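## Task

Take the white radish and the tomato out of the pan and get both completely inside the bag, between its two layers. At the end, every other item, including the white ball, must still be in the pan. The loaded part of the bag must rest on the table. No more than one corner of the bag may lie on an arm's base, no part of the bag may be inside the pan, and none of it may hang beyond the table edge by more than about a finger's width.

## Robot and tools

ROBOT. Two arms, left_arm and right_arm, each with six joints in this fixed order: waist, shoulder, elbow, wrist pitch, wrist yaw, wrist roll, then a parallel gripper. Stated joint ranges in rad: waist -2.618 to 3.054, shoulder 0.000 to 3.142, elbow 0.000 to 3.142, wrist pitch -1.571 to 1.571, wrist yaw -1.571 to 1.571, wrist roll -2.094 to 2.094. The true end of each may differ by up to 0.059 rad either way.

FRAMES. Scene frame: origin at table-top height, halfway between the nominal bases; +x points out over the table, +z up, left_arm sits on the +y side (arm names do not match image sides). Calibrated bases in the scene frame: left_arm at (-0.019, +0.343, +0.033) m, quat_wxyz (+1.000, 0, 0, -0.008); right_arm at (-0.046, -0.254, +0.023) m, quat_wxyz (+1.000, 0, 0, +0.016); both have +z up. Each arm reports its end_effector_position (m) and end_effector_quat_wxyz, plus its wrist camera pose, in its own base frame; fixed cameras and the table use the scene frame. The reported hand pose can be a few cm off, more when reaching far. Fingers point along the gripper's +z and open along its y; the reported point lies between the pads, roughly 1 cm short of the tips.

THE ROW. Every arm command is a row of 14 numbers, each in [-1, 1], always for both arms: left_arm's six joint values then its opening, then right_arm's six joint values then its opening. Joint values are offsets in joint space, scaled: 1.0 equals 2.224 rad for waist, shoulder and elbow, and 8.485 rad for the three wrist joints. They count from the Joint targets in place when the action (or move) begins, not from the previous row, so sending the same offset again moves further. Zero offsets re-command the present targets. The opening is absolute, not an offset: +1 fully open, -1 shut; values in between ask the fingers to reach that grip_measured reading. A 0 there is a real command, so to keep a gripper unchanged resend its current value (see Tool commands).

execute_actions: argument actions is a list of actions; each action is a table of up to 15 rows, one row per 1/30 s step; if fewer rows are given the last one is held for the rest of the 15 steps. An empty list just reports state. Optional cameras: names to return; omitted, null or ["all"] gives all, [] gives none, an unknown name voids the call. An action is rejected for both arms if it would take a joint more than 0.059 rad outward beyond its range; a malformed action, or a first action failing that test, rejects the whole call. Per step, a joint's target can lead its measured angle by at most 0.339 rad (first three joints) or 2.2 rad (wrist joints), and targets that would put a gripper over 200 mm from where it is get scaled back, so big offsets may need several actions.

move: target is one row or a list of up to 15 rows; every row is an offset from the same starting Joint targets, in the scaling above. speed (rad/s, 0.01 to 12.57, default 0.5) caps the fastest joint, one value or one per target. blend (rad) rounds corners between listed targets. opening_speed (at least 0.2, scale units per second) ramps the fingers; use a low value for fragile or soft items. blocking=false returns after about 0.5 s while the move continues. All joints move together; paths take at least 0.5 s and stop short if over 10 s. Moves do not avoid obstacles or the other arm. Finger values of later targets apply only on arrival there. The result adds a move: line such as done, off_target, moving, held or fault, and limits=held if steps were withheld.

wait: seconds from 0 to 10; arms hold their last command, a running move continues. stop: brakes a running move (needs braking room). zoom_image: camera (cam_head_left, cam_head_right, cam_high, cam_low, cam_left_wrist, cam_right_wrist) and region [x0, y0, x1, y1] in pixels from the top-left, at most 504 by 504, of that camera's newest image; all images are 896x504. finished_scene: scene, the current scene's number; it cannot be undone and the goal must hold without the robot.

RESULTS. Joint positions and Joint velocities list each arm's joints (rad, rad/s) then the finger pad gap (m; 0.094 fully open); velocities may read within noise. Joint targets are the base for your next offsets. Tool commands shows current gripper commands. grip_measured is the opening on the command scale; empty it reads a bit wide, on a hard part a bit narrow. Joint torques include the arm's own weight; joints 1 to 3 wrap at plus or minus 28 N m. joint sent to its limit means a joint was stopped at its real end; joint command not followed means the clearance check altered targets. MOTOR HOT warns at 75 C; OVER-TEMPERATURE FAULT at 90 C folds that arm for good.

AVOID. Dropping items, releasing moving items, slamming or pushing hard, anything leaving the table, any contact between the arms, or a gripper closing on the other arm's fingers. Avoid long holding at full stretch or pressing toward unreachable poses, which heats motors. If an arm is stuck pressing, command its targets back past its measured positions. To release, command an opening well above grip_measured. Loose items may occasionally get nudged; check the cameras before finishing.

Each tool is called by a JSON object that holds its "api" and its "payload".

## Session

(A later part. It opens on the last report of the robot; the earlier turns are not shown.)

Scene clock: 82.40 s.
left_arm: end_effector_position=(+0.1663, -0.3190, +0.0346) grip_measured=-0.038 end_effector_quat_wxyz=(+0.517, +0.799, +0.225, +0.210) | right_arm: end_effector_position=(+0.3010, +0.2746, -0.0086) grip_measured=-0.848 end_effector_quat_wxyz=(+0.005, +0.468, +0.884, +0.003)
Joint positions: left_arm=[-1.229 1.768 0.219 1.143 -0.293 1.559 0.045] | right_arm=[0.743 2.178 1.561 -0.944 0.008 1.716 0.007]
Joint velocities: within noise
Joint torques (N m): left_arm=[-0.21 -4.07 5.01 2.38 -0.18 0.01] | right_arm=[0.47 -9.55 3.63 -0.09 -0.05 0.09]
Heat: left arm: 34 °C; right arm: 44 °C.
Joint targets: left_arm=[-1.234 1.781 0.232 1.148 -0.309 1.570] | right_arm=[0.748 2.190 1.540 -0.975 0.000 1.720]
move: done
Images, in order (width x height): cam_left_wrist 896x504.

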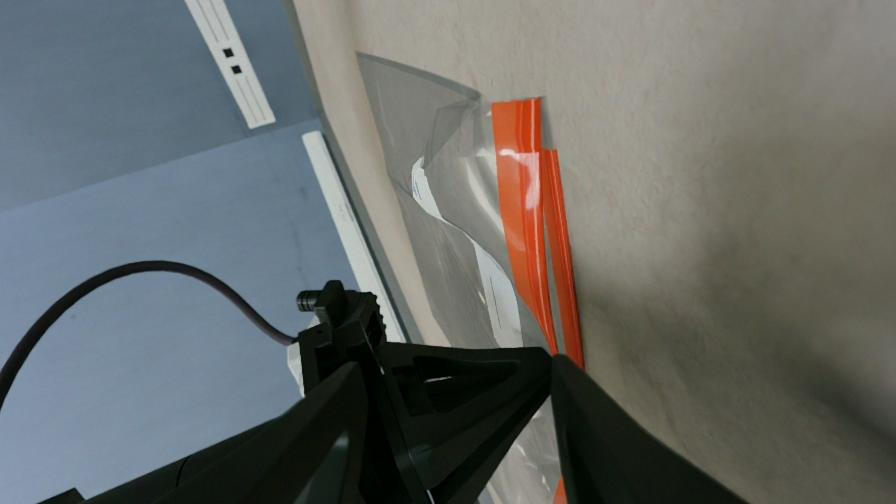

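{"api": "move", "payload": {"target": [0.0247,0.1075,0.0805,0.0078,0.0055,0,-0.04,0,0,0,0,0,0,-0.85], "speed": 0.2, "cameras": ["cam_left_wrist","cam_right_wrist"]}}

{"api": "zoom_image", "payload": {"camera": "cam_left_wrist", "region": [400, 100, 740, 440]}}

Scene clock: 85.17 s.
left_arm: end_effector_position=(+0.1953, -0.3556, +0.0136) grip_measured=-0.038 end_effector_quat_wxyz=(+0.517, +0.793, +0.238, +0.216) | right_arm: end_effector_position=(+0.3010, +0.2746, -0.0086) grip_measured=-0.848 end_effector_quat_wxyz=(+0.005, +0.468, +0.884, +0.003)
Joint positions: left_arm=[-1.185 2.004 0.399 1.209 -0.279 1.559 0.045] | right_arm=[0.743 2.178 1.561 -0.944 0.008 1.716 0.007]
Joint velocities: within noise
Joint torques (N m): left_arm=[0.7 -5.67 4.63 2.39 0.13 0.02] | right_arm=[0.5 -9.54 3.64 -0.09 -0.05 0.09]
Heat: left arm: 34 °C; right arm: 43 °C.
Joint targets: left_arm=[-1.179 2.020 0.411 1.214 -0.262 1.570] | right_arm=[0.748 2.190 1.540 -0.975 0.000 1.720]
move: done
Images, in order (width x height): cam_left_wrist 896x504, cam_right_wrist 896x504.

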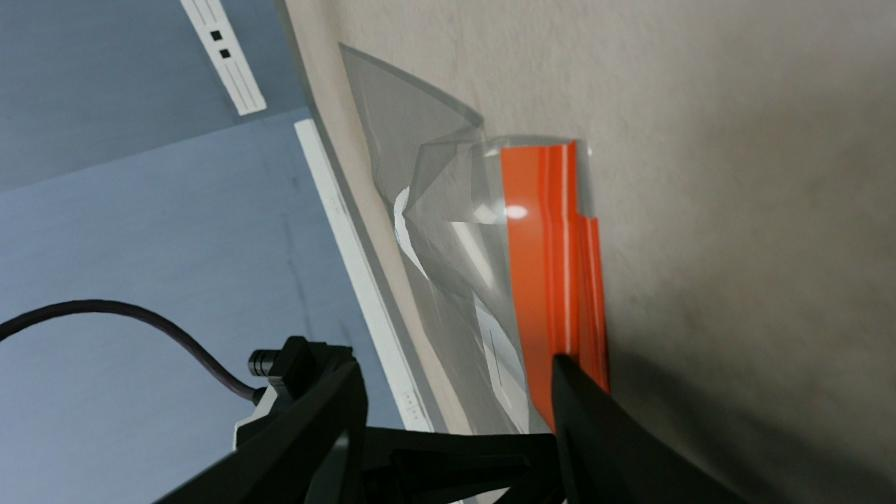

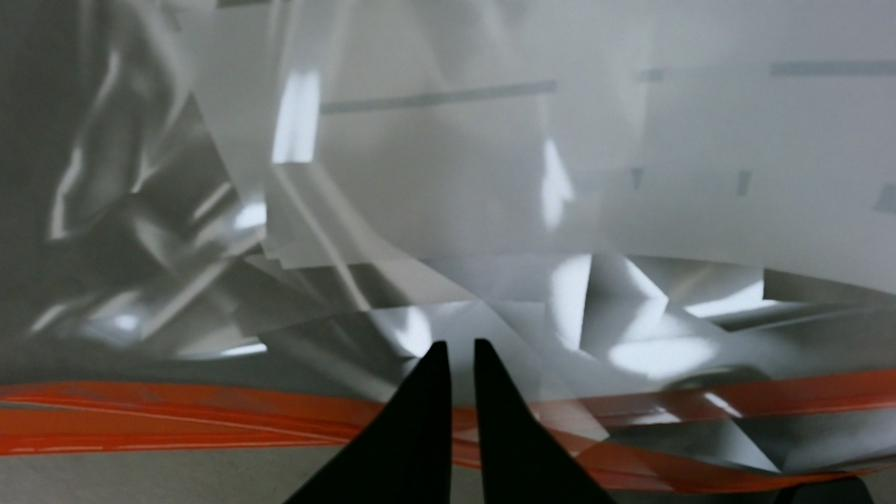

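Scaled by 1.482 from the camera's 896x504 image, which has a finer 1280x720 frame.

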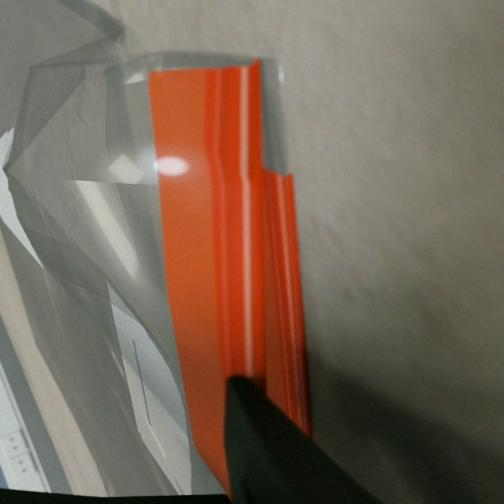

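{"api": "move", "payload": {"target": [0,0.027,0,0.0071,0,0,-0.04,0,0,0,0,0,0,-0.85], "speed": 0.1, "cameras": ["cam_left_wrist","cam_right_wrist"]}}

{"api": "zoom_image", "payload": {"camera": "cam_left_wrist", "region": [400, 100, 740, 440]}}

Scene clock: 86.80 s.
left_arm: end_effector_position=(+0.1950, -0.3550, +0.0040) grip_measured=-0.038 end_effector_quat_wxyz=(+0.518, +0.793, +0.238, +0.215) | right_arm: end_effector_position=(+0.3010, +0.2746, -0.0086) grip_measured=-0.848 end_effector_quat_wxyz=(+0.005, +0.468, +0.884, +0.003)
Joint positions: left_arm=[-1.185 2.064 0.399 1.269 -0.278 1.559 0.045] | right_arm=[0.743 2.178 1.561 -0.944 0.008 1.716 0.007]
Joint velocities: within noise
Joint torques (N m): left_arm=[0.69 -5.76 4.19 2.36 0.12 0.01] | right_arm=[0.5 -9.57 3.64 -0.09 -0.05 0.1]
Heat: left arm: 33 °C; right arm: 43 °C.
Joint targets: left_arm=[-1.179 2.080 0.411 1.274 -0.262 1.570] | right_arm=[0.748 2.190 1.540 -0.975 0.000 1.720]
move: done
Images, in order (width x height): cam_left_wrist 896x504, cam_right_wrist 896x504.

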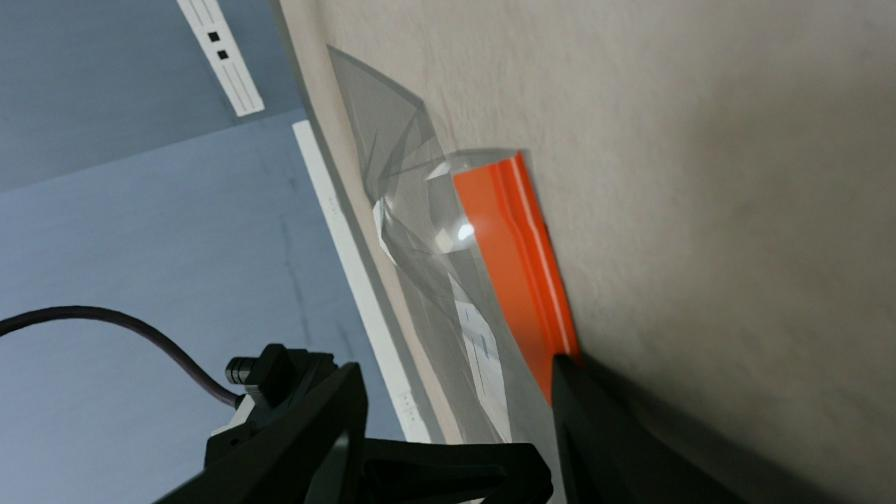

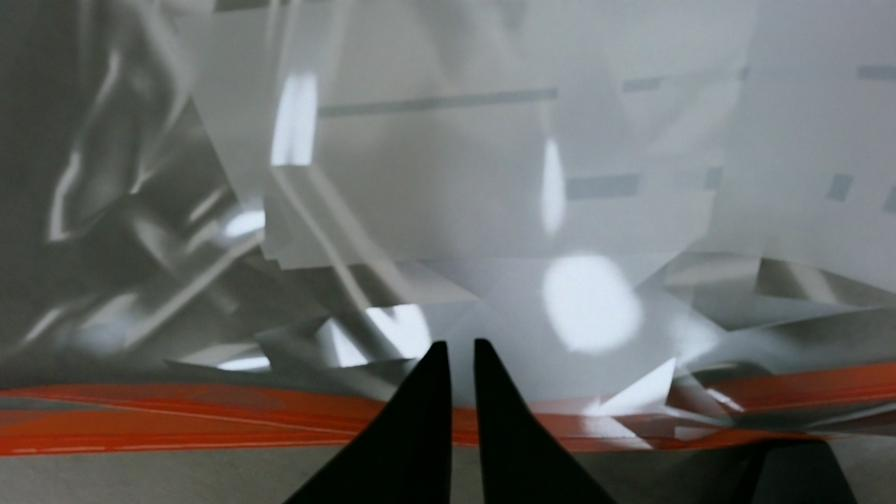

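Scaled by 1.482 from the camera's 896x504 image, which has a finer 1280x720 frame.

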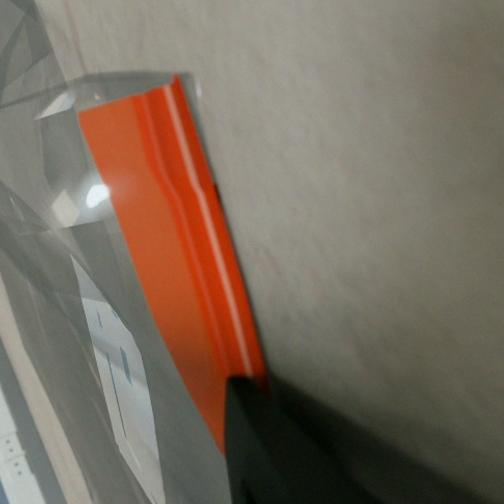

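{"api": "move", "payload": {"target": [[-0.0247,-0.1344,-0.0805,-0.0148,-0.0055,0,-0.04,0,0,0.0405,-0.0088,0,0,-0.85],[-0.0247,-0.1344,-0.0805,-0.0148,-0.0055,0,-0.04,-0.0342,-0.0405,0.0405,-0.0088,0,-0.0081,0.9]], "speed": 0.3, "cameras": ["cam_left_wrist","cam_right_wrist"]}}

Scene clock: 90.10 s.
left_arm: end_effector_position=(+0.1691, -0.3253, +0.0348) grip_measured=-0.038 end_effector_quat_wxyz=(+0.522, +0.795, +0.225, +0.211) | right_arm: end_effector_position=(+0.3155, +0.2485, +0.0136) grip_measured=+0.899 end_effector_quat_wxyz=(-0.001, +0.475, +0.880, -0.007)
Joint positions: left_arm=[-1.227 1.8 0.241 1.166 -0.293 1.559 0.045] | right_arm=[0.669 2.149 1.606 -1.042 0.005 1.658 0.089]
Joint velocities: within noise
Joint torques (N m): left_arm=[-0.28 -6.86 2.88 2.13 -0.18 0.01] | right_arm=[0.23 -14.71 8.02 0.1 -0.02 -0.02]
Heat: left arm: 33 °C; right arm: 43 °C.
Joint targets: left_arm=[-1.234 1.781 0.233 1.149 -0.309 1.570] | right_arm=[0.672 2.100 1.631 -1.049 0.000 1.651]
move: off_target (right_arm); target 2's new numbers were sent with right_arm's shoulder 0.049 rad from that target; right_arm: the shoulder is farthest, 0.049 rad from its target
Images, in order (width x height): cam_left_wrist 896x504, cam_right_wrist 896x504.

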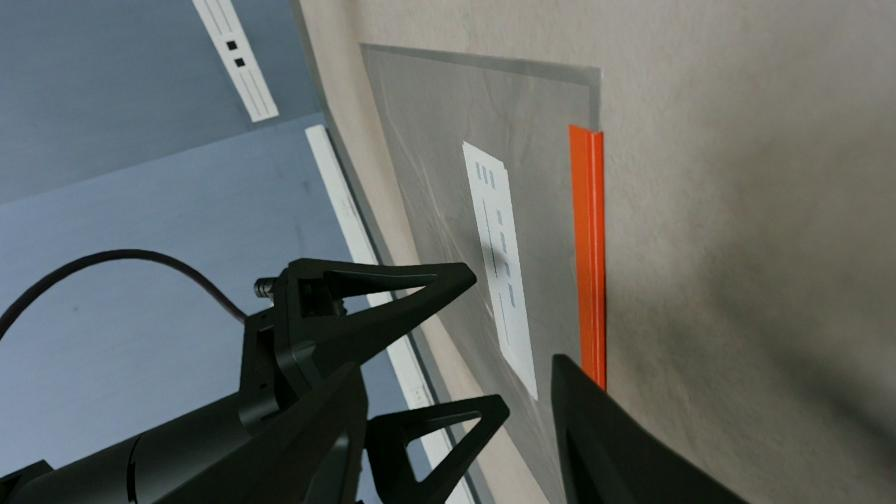

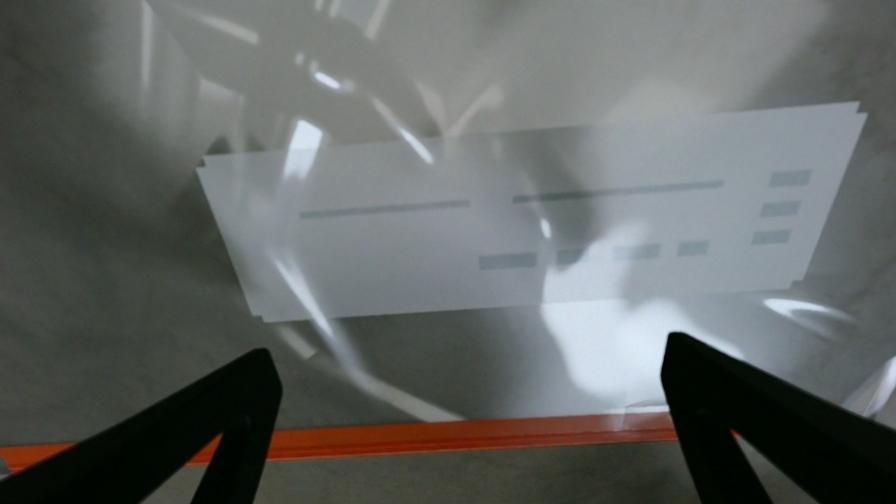

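{"api": "move", "payload": {"target": [[0,0,0,0,0,0,-0.04,0,0,-0.072,0.01,0,0,0.9],[0,0,0,0,0,0,-0.04,0,0,-0.072,0.01,0,0,-0.75]], "opening_speed": 0.6, "speed": 0.15, "cameras": ["cam_left_wrist","cam_right_wrist"]}}

Scene clock: 94.73 s.
left_arm: end_effector_position=(+0.1692, -0.3251, +0.0348) grip_measured=-0.038 end_effector_quat_wxyz=(+0.521, +0.796, +0.225, +0.211) | right_arm: end_effector_position=(+0.3014, +0.2374, -0.0080) grip_measured=-0.749 end_effector_quat_wxyz=(-0.004, +0.474, +0.880, -0.014)
Joint positions: left_arm=[-1.227 1.8 0.241 1.165 -0.294 1.559 0.045] | right_arm=[0.669 2.127 1.479 -0.952 0.005 1.658 0.012]
Joint velocities: within noise
Joint torques (N m): left_arm=[-0.27 -6.82 2.86 2.15 -0.18 0.02] | right_arm=[0.27 -12.38 4.63 0.02 -0.03 -0.01]
Heat: left arm: 33 °C; right arm: 44 °C.
Joint targets: left_arm=[-1.234 1.781 0.233 1.149 -0.309 1.570] | right_arm=[0.672 2.099 1.470 -0.965 0.000 1.651]
move: done
Images, in order (width x height): cam_left_wrist 896x504, cam_right_wrist 896x504.

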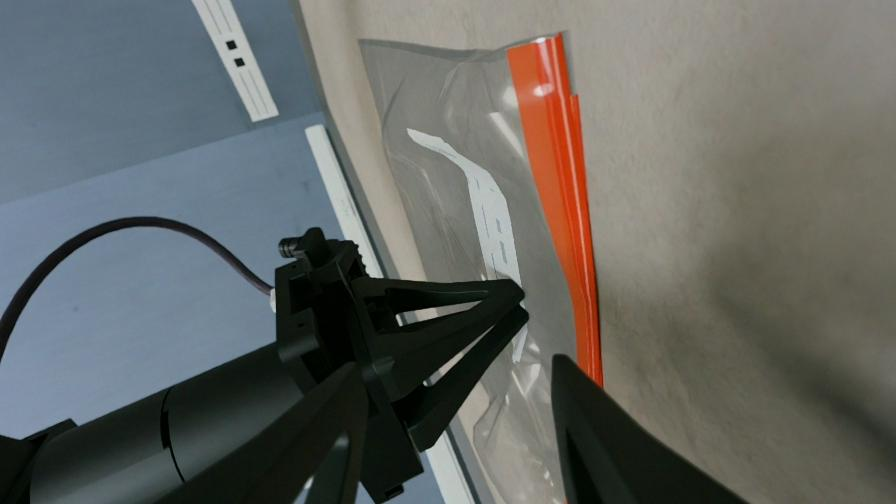

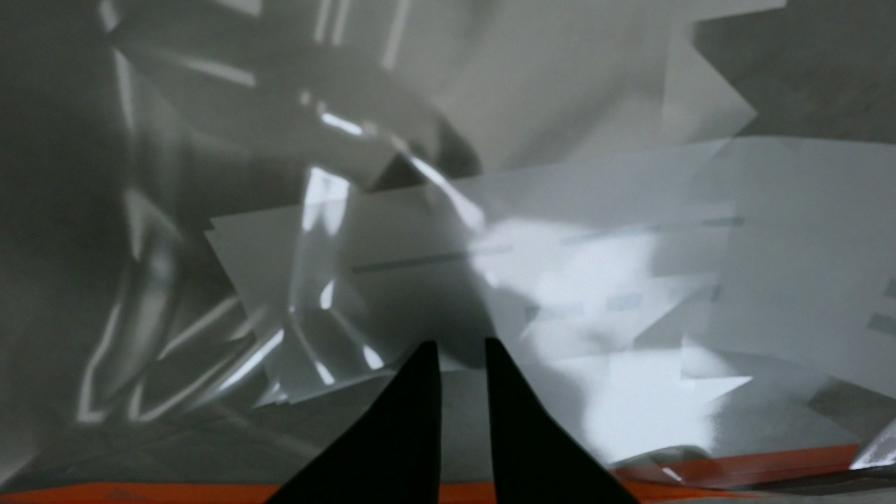

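{"api": "move", "payload": {"target": [[0.0603,-0.2163,0.165,-0.1472,0.0364,-0.185,-0.04,0,0,0.0674,-0.0177,0,0,-0.75],[0.0603,-0.2163,0.165,-0.1472,0.0364,-0.185,-1,0.0333,-0.0985,0.0292,-0.0236,0,0.0099,1],[0.2491,-0.0081,0.2639,-0.1186,0.0364,-0.185,-1,0.0333,-0.0985,0.0292,-0.0236,0,0.0099,1]], "speed": 0.6}}

Scene clock: 102.17 s.
left_arm: end_effector_position=(+0.2973, -0.3043, +0.0405) grip_measured=-0.985 end_effector_quat_wxyz=(+0.344, +0.403, +0.831, -0.171) | right_arm: end_effector_position=(+0.3203, +0.2315, +0.0884) grip_measured=+1.000 end_effector_quat_wxyz=(+0.088, +0.529, +0.843, +0.051)
Joint positions: left_arm=[-0.751 1.715 0.785 0.142 0.114 0.105 0.001] | right_arm=[0.684 1.906 1.535 -1.046 0.134 1.794 0.094]
Joint velocities: within noise
Joint torques (N m): left_arm=[5.72 -3.58 10.26 1.99 -1.01 -0.95] | right_arm=[6.02 -11.29 6.16 -0.72 -1.2 -0.6]
Heat: left arm: 33 °C; right arm: 46 °C.
Joint targets: left_arm=[-0.680 1.764 0.819 0.142 0.000 0.001] | right_arm=[0.746 1.880 1.535 -1.165 0.000 1.735]
move: off_target (left_arm, right_arm); left_arm: the wrist yaw is farthest, 0.114 rad from its target; right_arm: the wrist yaw is farthest, 0.134 rad from its target

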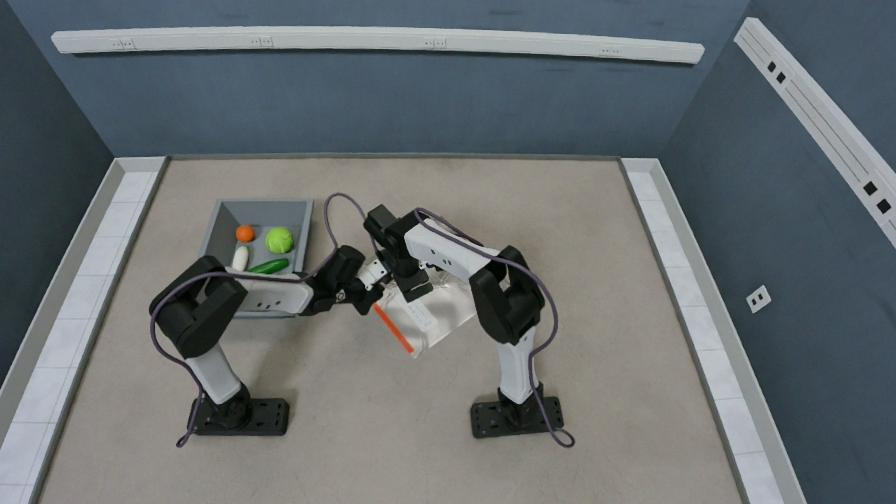

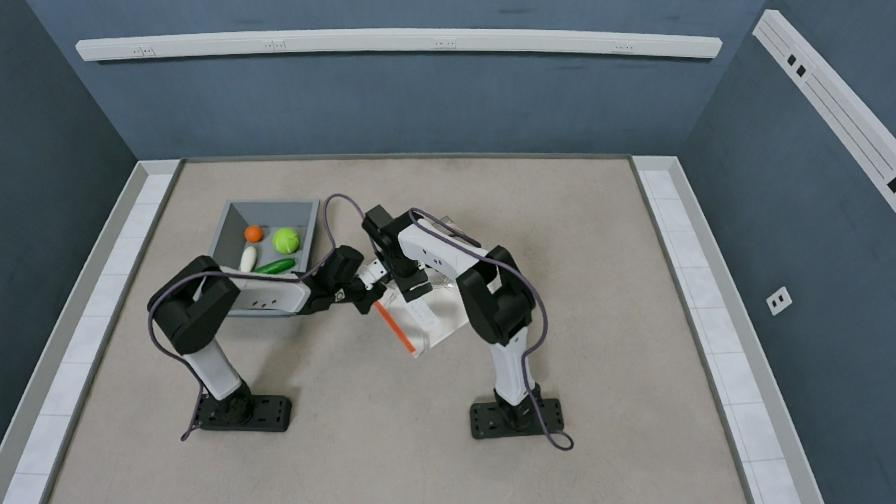

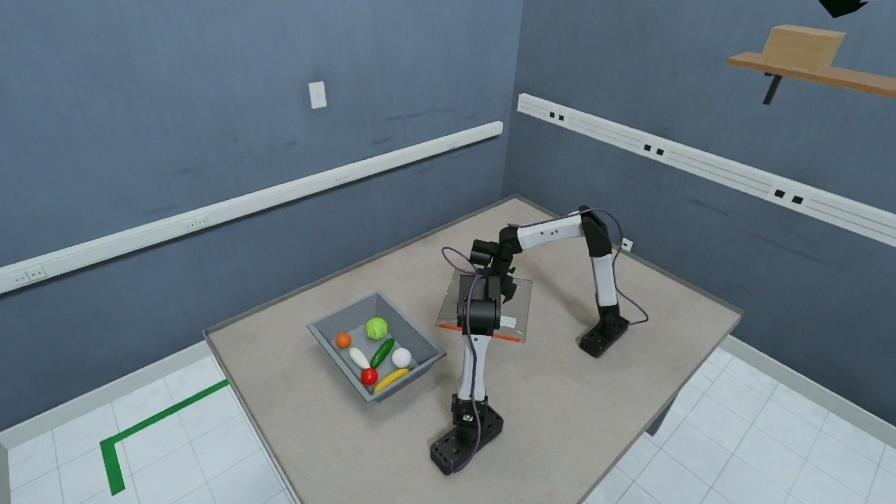

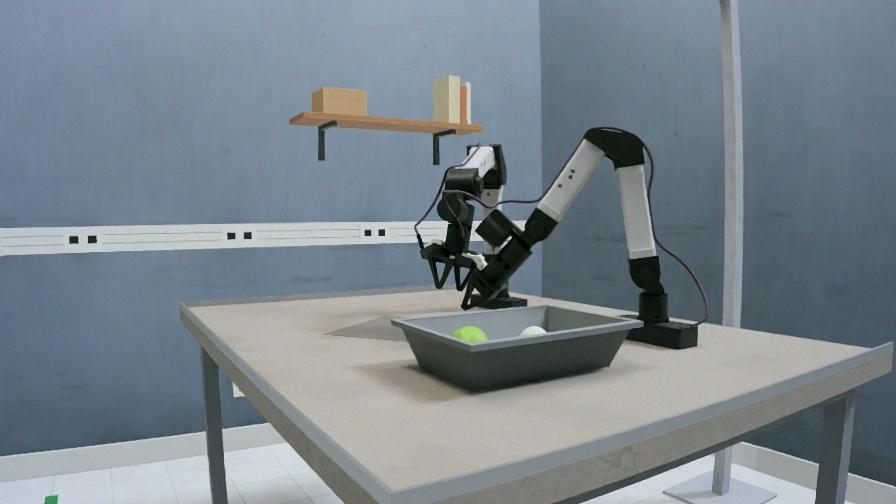

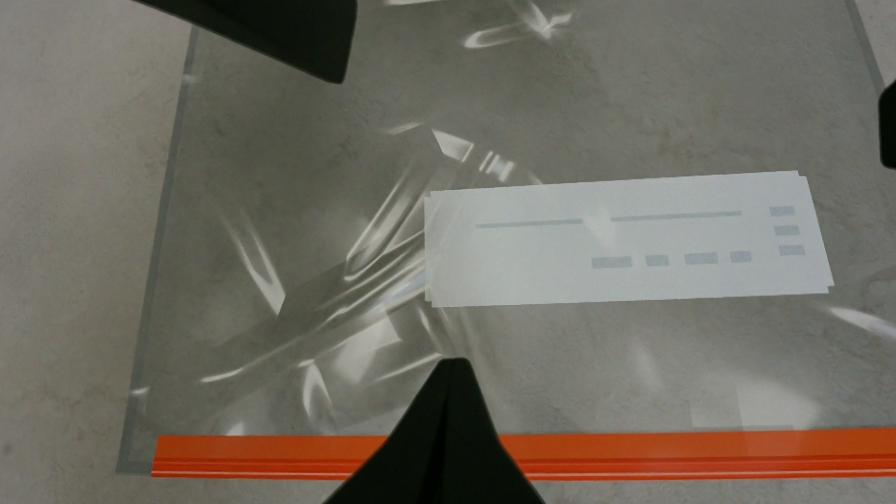

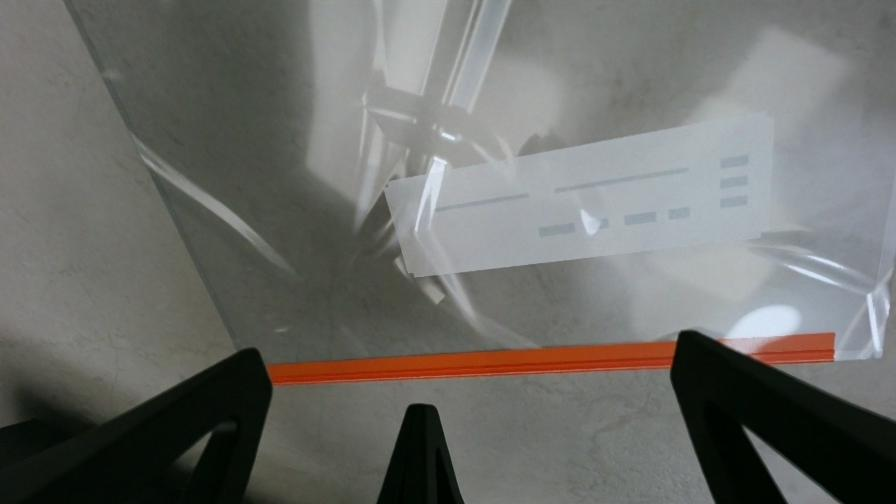

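{"api": "move", "payload": {"target": [-0.09,0,0,0,0,0,-1,0,0,0,0,0,0,1], "speed": 0.4, "cameras": ["cam_left_wrist","cam_right_wrist","cam_head_left"]}}

Scene clock: 103.40 s.
left_arm: end_effector_position=(+0.2656, -0.3189, +0.0219) grip_measured=-0.985 end_effector_quat_wxyz=(+0.310, +0.420, +0.837, -0.163) | right_arm: end_effector_position=(+0.2858, +0.2238, +0.0842) grip_measured=+1.000 end_effector_quat_wxyz=(+0.046, +0.494, +0.868, -0.004)
Joint positions: left_arm=[-0.849 1.74 0.781 0.1 0.065 0.057 0.001] | right_arm=[0.707 1.906 1.533 -1.174 0.09 1.74 0.094]
Joint velocities: within noise
Joint torques (N m): left_arm=[0.57 -7.42 7.2 2.12 -0.02 -0.12] | right_arm=[3.79 -11.04 6.16 0.34 -0.73 0.07]
Heat: left arm: 33 °C; right arm: 46 °C.
Joint targets: left_arm=[-0.845 1.740 0.787 0.124 0.058 0.050] | right_arm=[0.746 1.880 1.535 -1.165 0.000 1.736]
move: held (left_arm; a check stopped the path), off_target (right_arm); limits=held; left_arm: the wrist yaw is farthest, 0.065 rad from its target; right_arm: the wrist yaw is farthest, 0.090 rad from its target
joint command not followed: on one or more control steps a check withheld the commanded joint targets of the left arm, and it was not sent them on those steps.
cause: the commanded joint targets, or the way to them, would bring a part of the robot too close to another arm (this arm's wrist (the part past the wrist pitch) and the right arm's gripper housing, at the place that arm is still heading or pushing toward).
Images, in order (width x height): cam_head_left 896x504, cam_left_wrist 896x504, cam_right_wrist 896x504.

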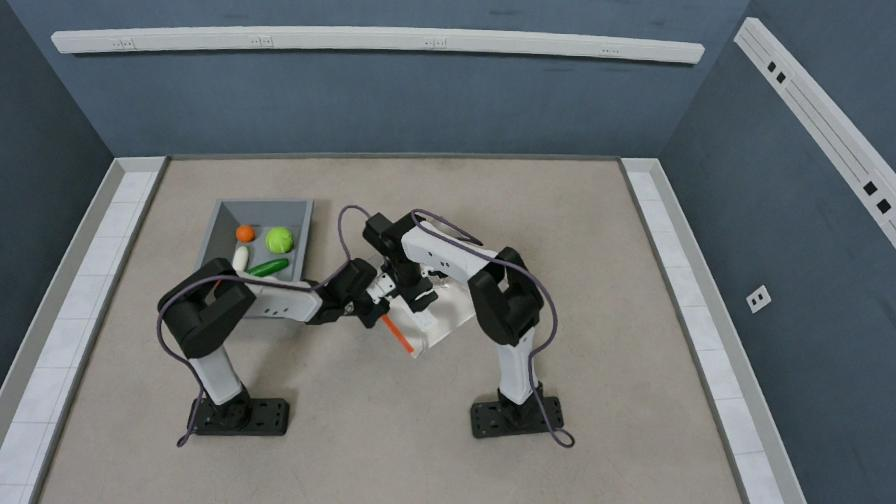

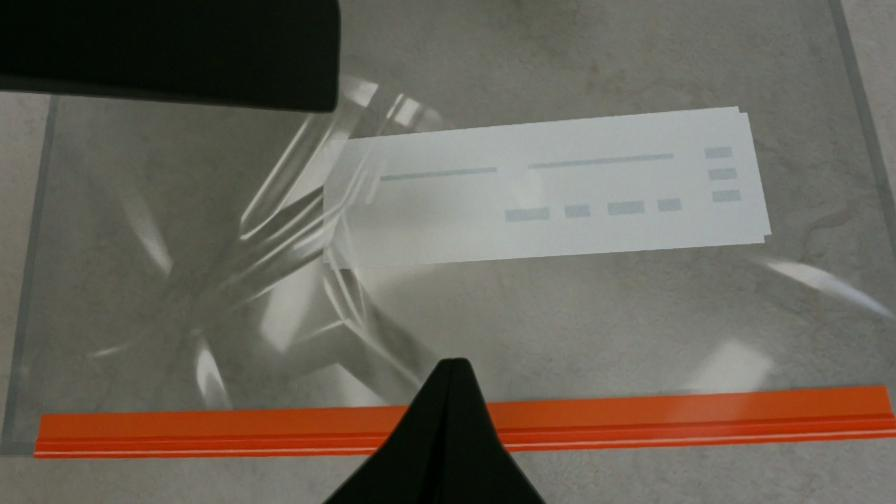

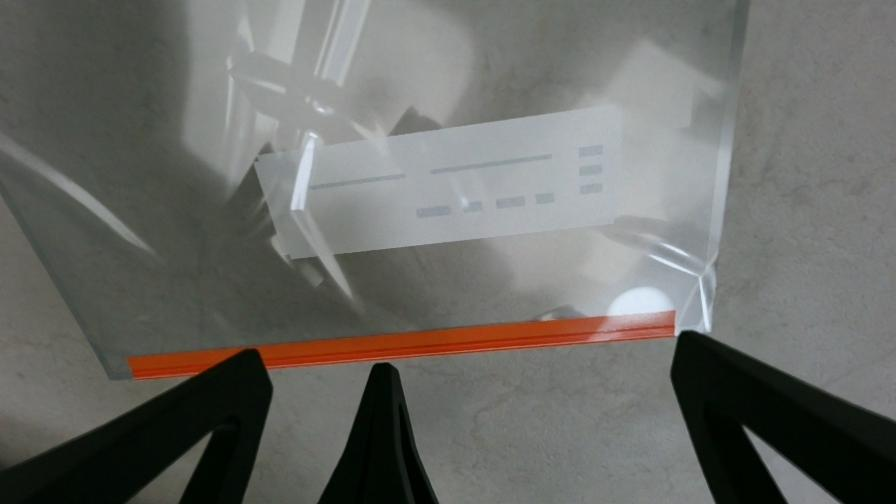

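{"api": "move", "payload": {"target": [0,0,0,0,0,0,-1,-0.07,-0.03,0.04,-0.003,0,0,1], "speed": 0.4, "cameras": ["cam_left_wrist","cam_right_wrist","cam_head_left"]}}

Scene clock: 104.70 s.
left_arm: end_effector_position=(+0.2675, -0.3213, +0.0246) grip_measured=-0.985 end_effector_quat_wxyz=(+0.317, +0.420, +0.834, -0.166) | right_arm: end_effector_position=(+0.3163, +0.2092, +0.1227) grip_measured=+1.000 end_effector_quat_wxyz=(+0.032, +0.543, +0.837, +0.063)
Joint positions: left_arm=[-0.849 1.74 0.781 0.117 0.066 0.058 0.001] | right_arm=[0.588 1.848 1.603 -1.184 0.009 1.739 0.094]
Joint velocities: within noise
Joint torques (N m): left_arm=[0.55 -7.39 7.25 1.96 -0.03 -0.12] | right_arm=[0.21 -11.73 8.29 0.35 -0.05 0]
Heat: left arm: 33 °C; right arm: 46 °C.
Joint targets: left_arm=[-0.845 1.740 0.787 0.124 0.058 0.050] | right_arm=[0.590 1.814 1.624 -1.190 0.000 1.735]
move: done
Images, in order (width x height): cam_head_left 896x504, cam_left_wrist 896x504, cam_right_wrist 896x504.

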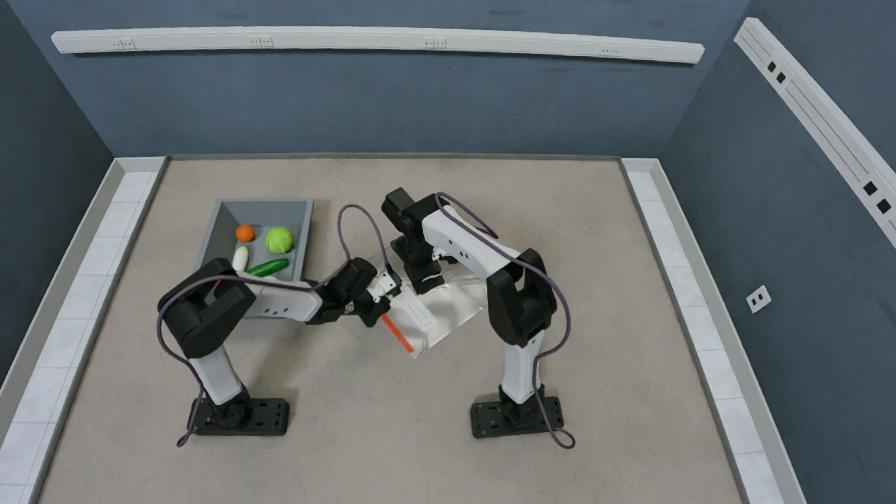

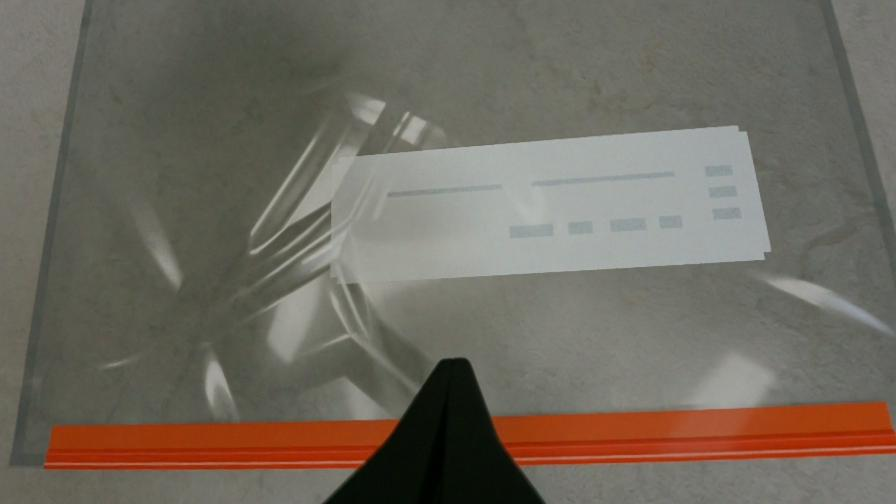

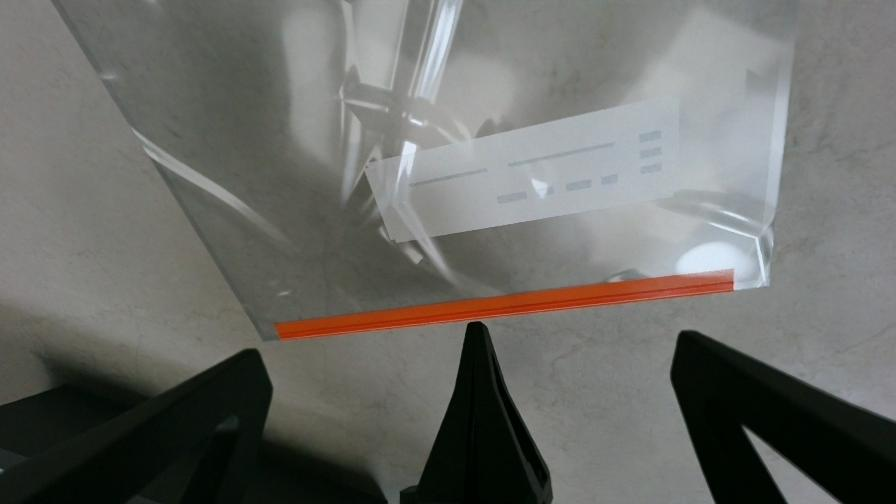

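{"api": "move", "payload": {"target": [[0.0706,0.0674,-0.1205,0.088,-0.0068,-0.0059,-1,0,0,0,0,0,0,1],[0.0706,0.0674,-0.1205,0.088,-0.0068,-0.0059,-1,0.0697,0.0252,-0.0899,0.0065,0,-0.0048,1]], "speed": 0.4}}

Scene clock: 108.93 s.
left_arm: end_effector_position=(+0.3288, -0.2770, +0.0264) grip_measured=-0.985 end_effector_quat_wxyz=(+0.486, +0.299, +0.801, -0.180) | right_arm: end_effector_position=(+0.2517, +0.2298, +0.0721) grip_measured=+1.000 end_effector_quat_wxyz=(+0.001, +0.462, +0.887, -0.004)
Joint positions: left_arm=[-0.694 1.874 0.528 0.865 0.016 0.012 0.001] | right_arm=[0.742 1.86 1.426 -1.145 0.005 1.702 0.094]
Joint velocities: within noise
Joint torques (N m): left_arm=[0.66 -5.93 4.15 2.38 -0.13 -0.16] | right_arm=[0.27 -7.38 5.71 0.27 -0.03 -0.02]
Heat: left arm: 34 °C; right arm: 46 °C.
Joint targets: left_arm=[-0.688 1.890 0.519 0.870 0.000 0.000] | right_arm=[0.745 1.870 1.424 -1.135 0.000 1.695]
move: done

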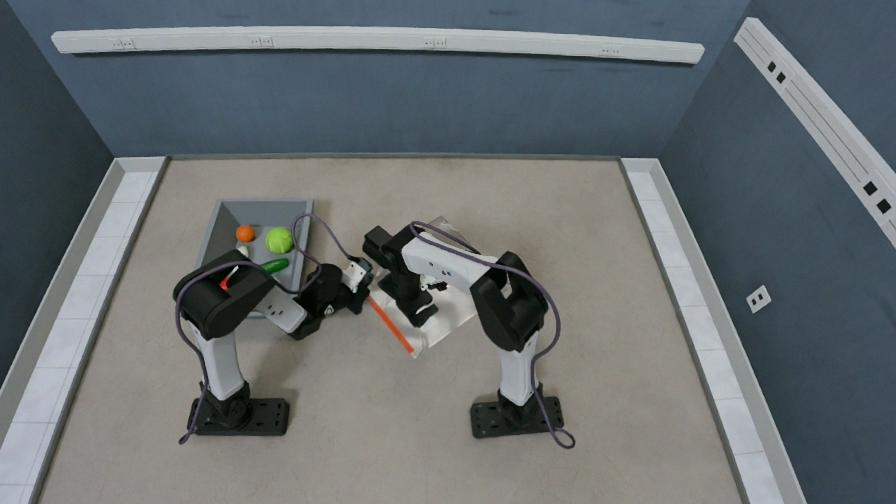

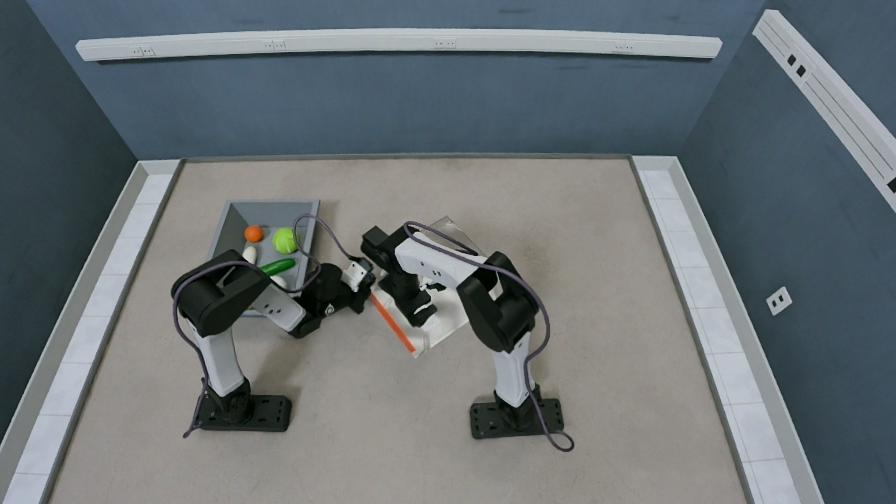

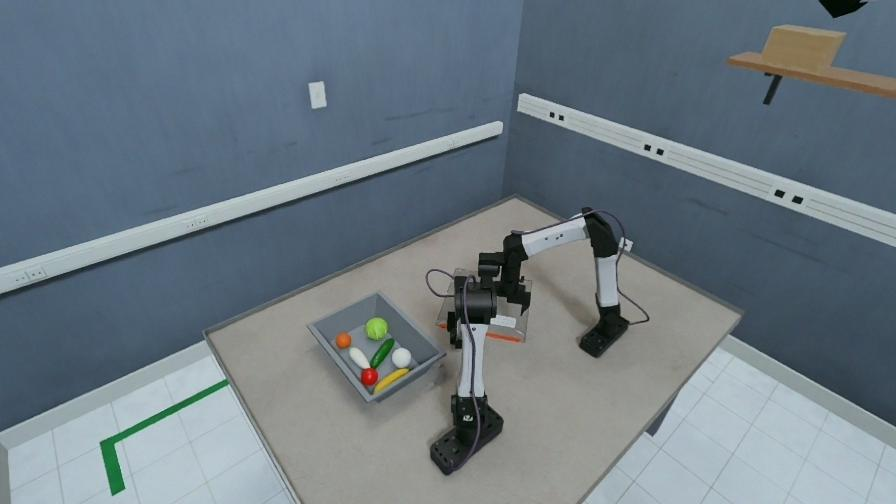

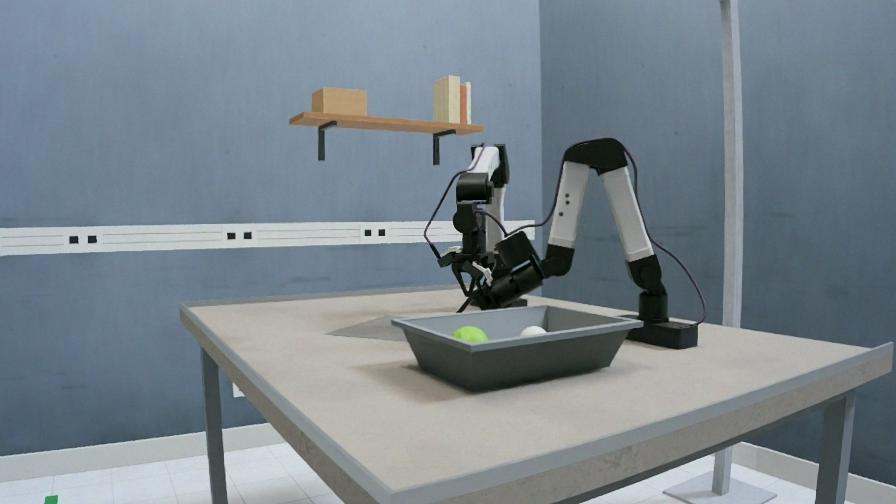

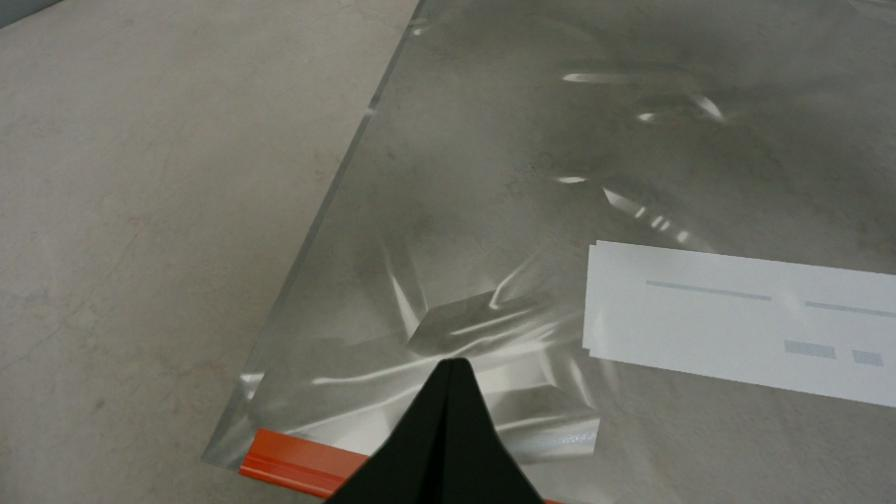

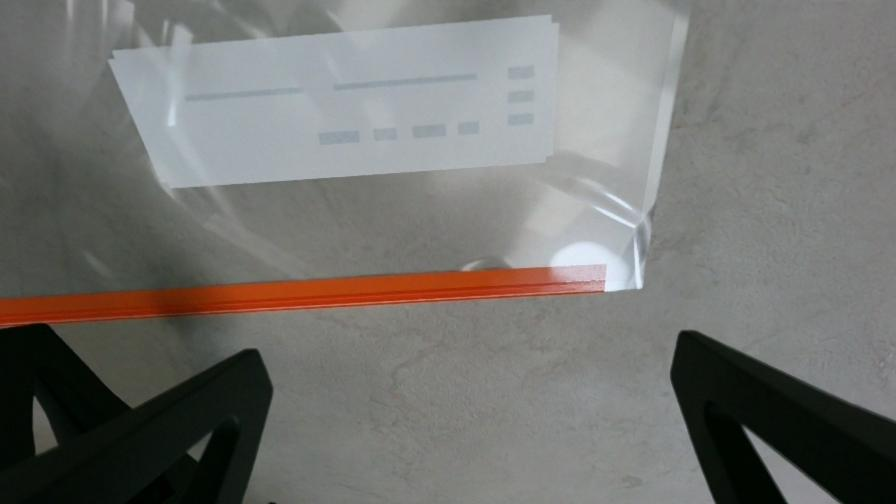

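{"api": "move", "payload": {"target": [[0,0.09,-0.002,0.0227,0,0,-1,0.0207,0.0261,0.045,-0.0035,0,-0.0012,1],[0,0.1079,-0.002,0.0271,0,0,-1,0.0207,0.0261,0.045,-0.0035,0,-0.0012,1]], "speed": [0.3,0.1], "cameras": ["cam_left_wrist","cam_right_wrist"]}}

Scene clock: 111.60 s.
left_arm: end_effector_position=(+0.3305, -0.2784, -0.0148) grip_measured=-0.985 end_effector_quat_wxyz=(+0.494, +0.298, +0.797, -0.182) | right_arm: end_effector_position=(+0.2526, +0.2517, +0.0726) grip_measured=+1.000 end_effector_quat_wxyz=(+0.002, +0.438, +0.899, -0.001)
Joint positions: left_arm=[-0.694 2.106 0.525 1.119 0.016 0.012 0.001] | right_arm=[0.786 1.912 1.498 -1.157 0.005 1.692 0.094]
Joint velocities: within noise
Joint torques (N m): left_arm=[0.62 -6.02 2.55 2.12 -0.13 -0.16] | right_arm=[0.51 -7.39 8.38 0.12 -0.02 -0.01]
Heat: left arm: 34 °C; right arm: 45 °C.
Joint targets: left_arm=[-0.688 2.130 0.515 1.100 0.001 0.000] | right_arm=[0.791 1.928 1.524 -1.165 0.000 1.685]
move: done
Images, in order (width x height): cam_left_wrist 896x504, cam_right_wrist 896x504.

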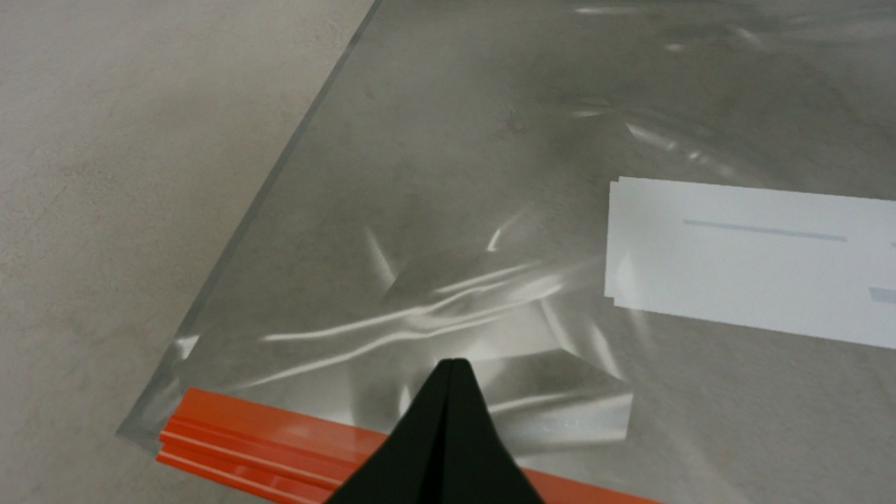

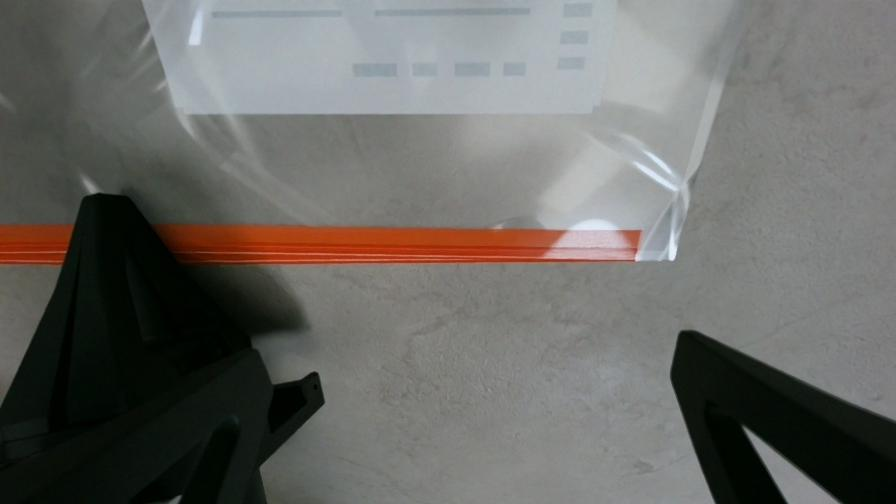

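{"api": "move", "payload": {"target": [-0.04,0,0,0,0,0,-1,0,0,0,0,0,0,1], "speed": 0.1, "cameras": ["cam_left_wrist","cam_right_wrist"]}}

Scene clock: 113.10 s.
left_arm: end_effector_position=(+0.3166, -0.2942, -0.0149) grip_measured=-0.985 end_effector_quat_wxyz=(+0.492, +0.312, +0.791, -0.186) | right_arm: end_effector_position=(+0.2473, +0.2464, +0.0727) grip_measured=+1.000 end_effector_quat_wxyz=(-0.003, +0.437, +0.899, -0.016)
Joint positions: left_arm=[-0.756 2.107 0.525 1.12 -0.017 0.006 0.001] | right_arm=[0.786 1.912 1.498 -1.188 0.005 1.69 0.094]
Joint velocities: within noise
Joint torques (N m): left_arm=[-1.54 -6.09 2.5 2.11 0.17 -0.1] | right_arm=[0.53 -7.32 8.34 0.37 -0.02 -0.01]
Heat: left arm: 34 °C; right arm: 45 °C.
Joint targets: left_arm=[-0.777 2.130 0.515 1.100 0.001 0.000] | right_arm=[0.791 1.928 1.524 -1.165 0.000 1.684]
move: done
Images, in order (width x height): cam_left_wrist 896x504, cam_right_wrist 896x504.

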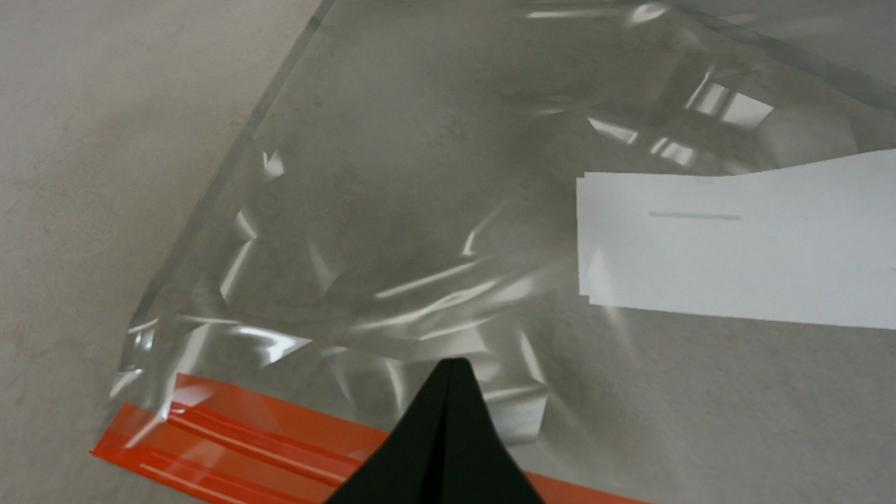

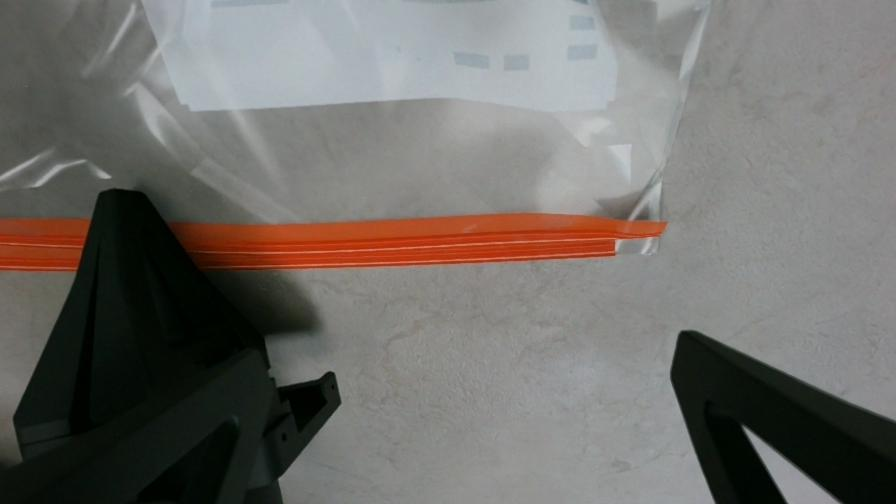

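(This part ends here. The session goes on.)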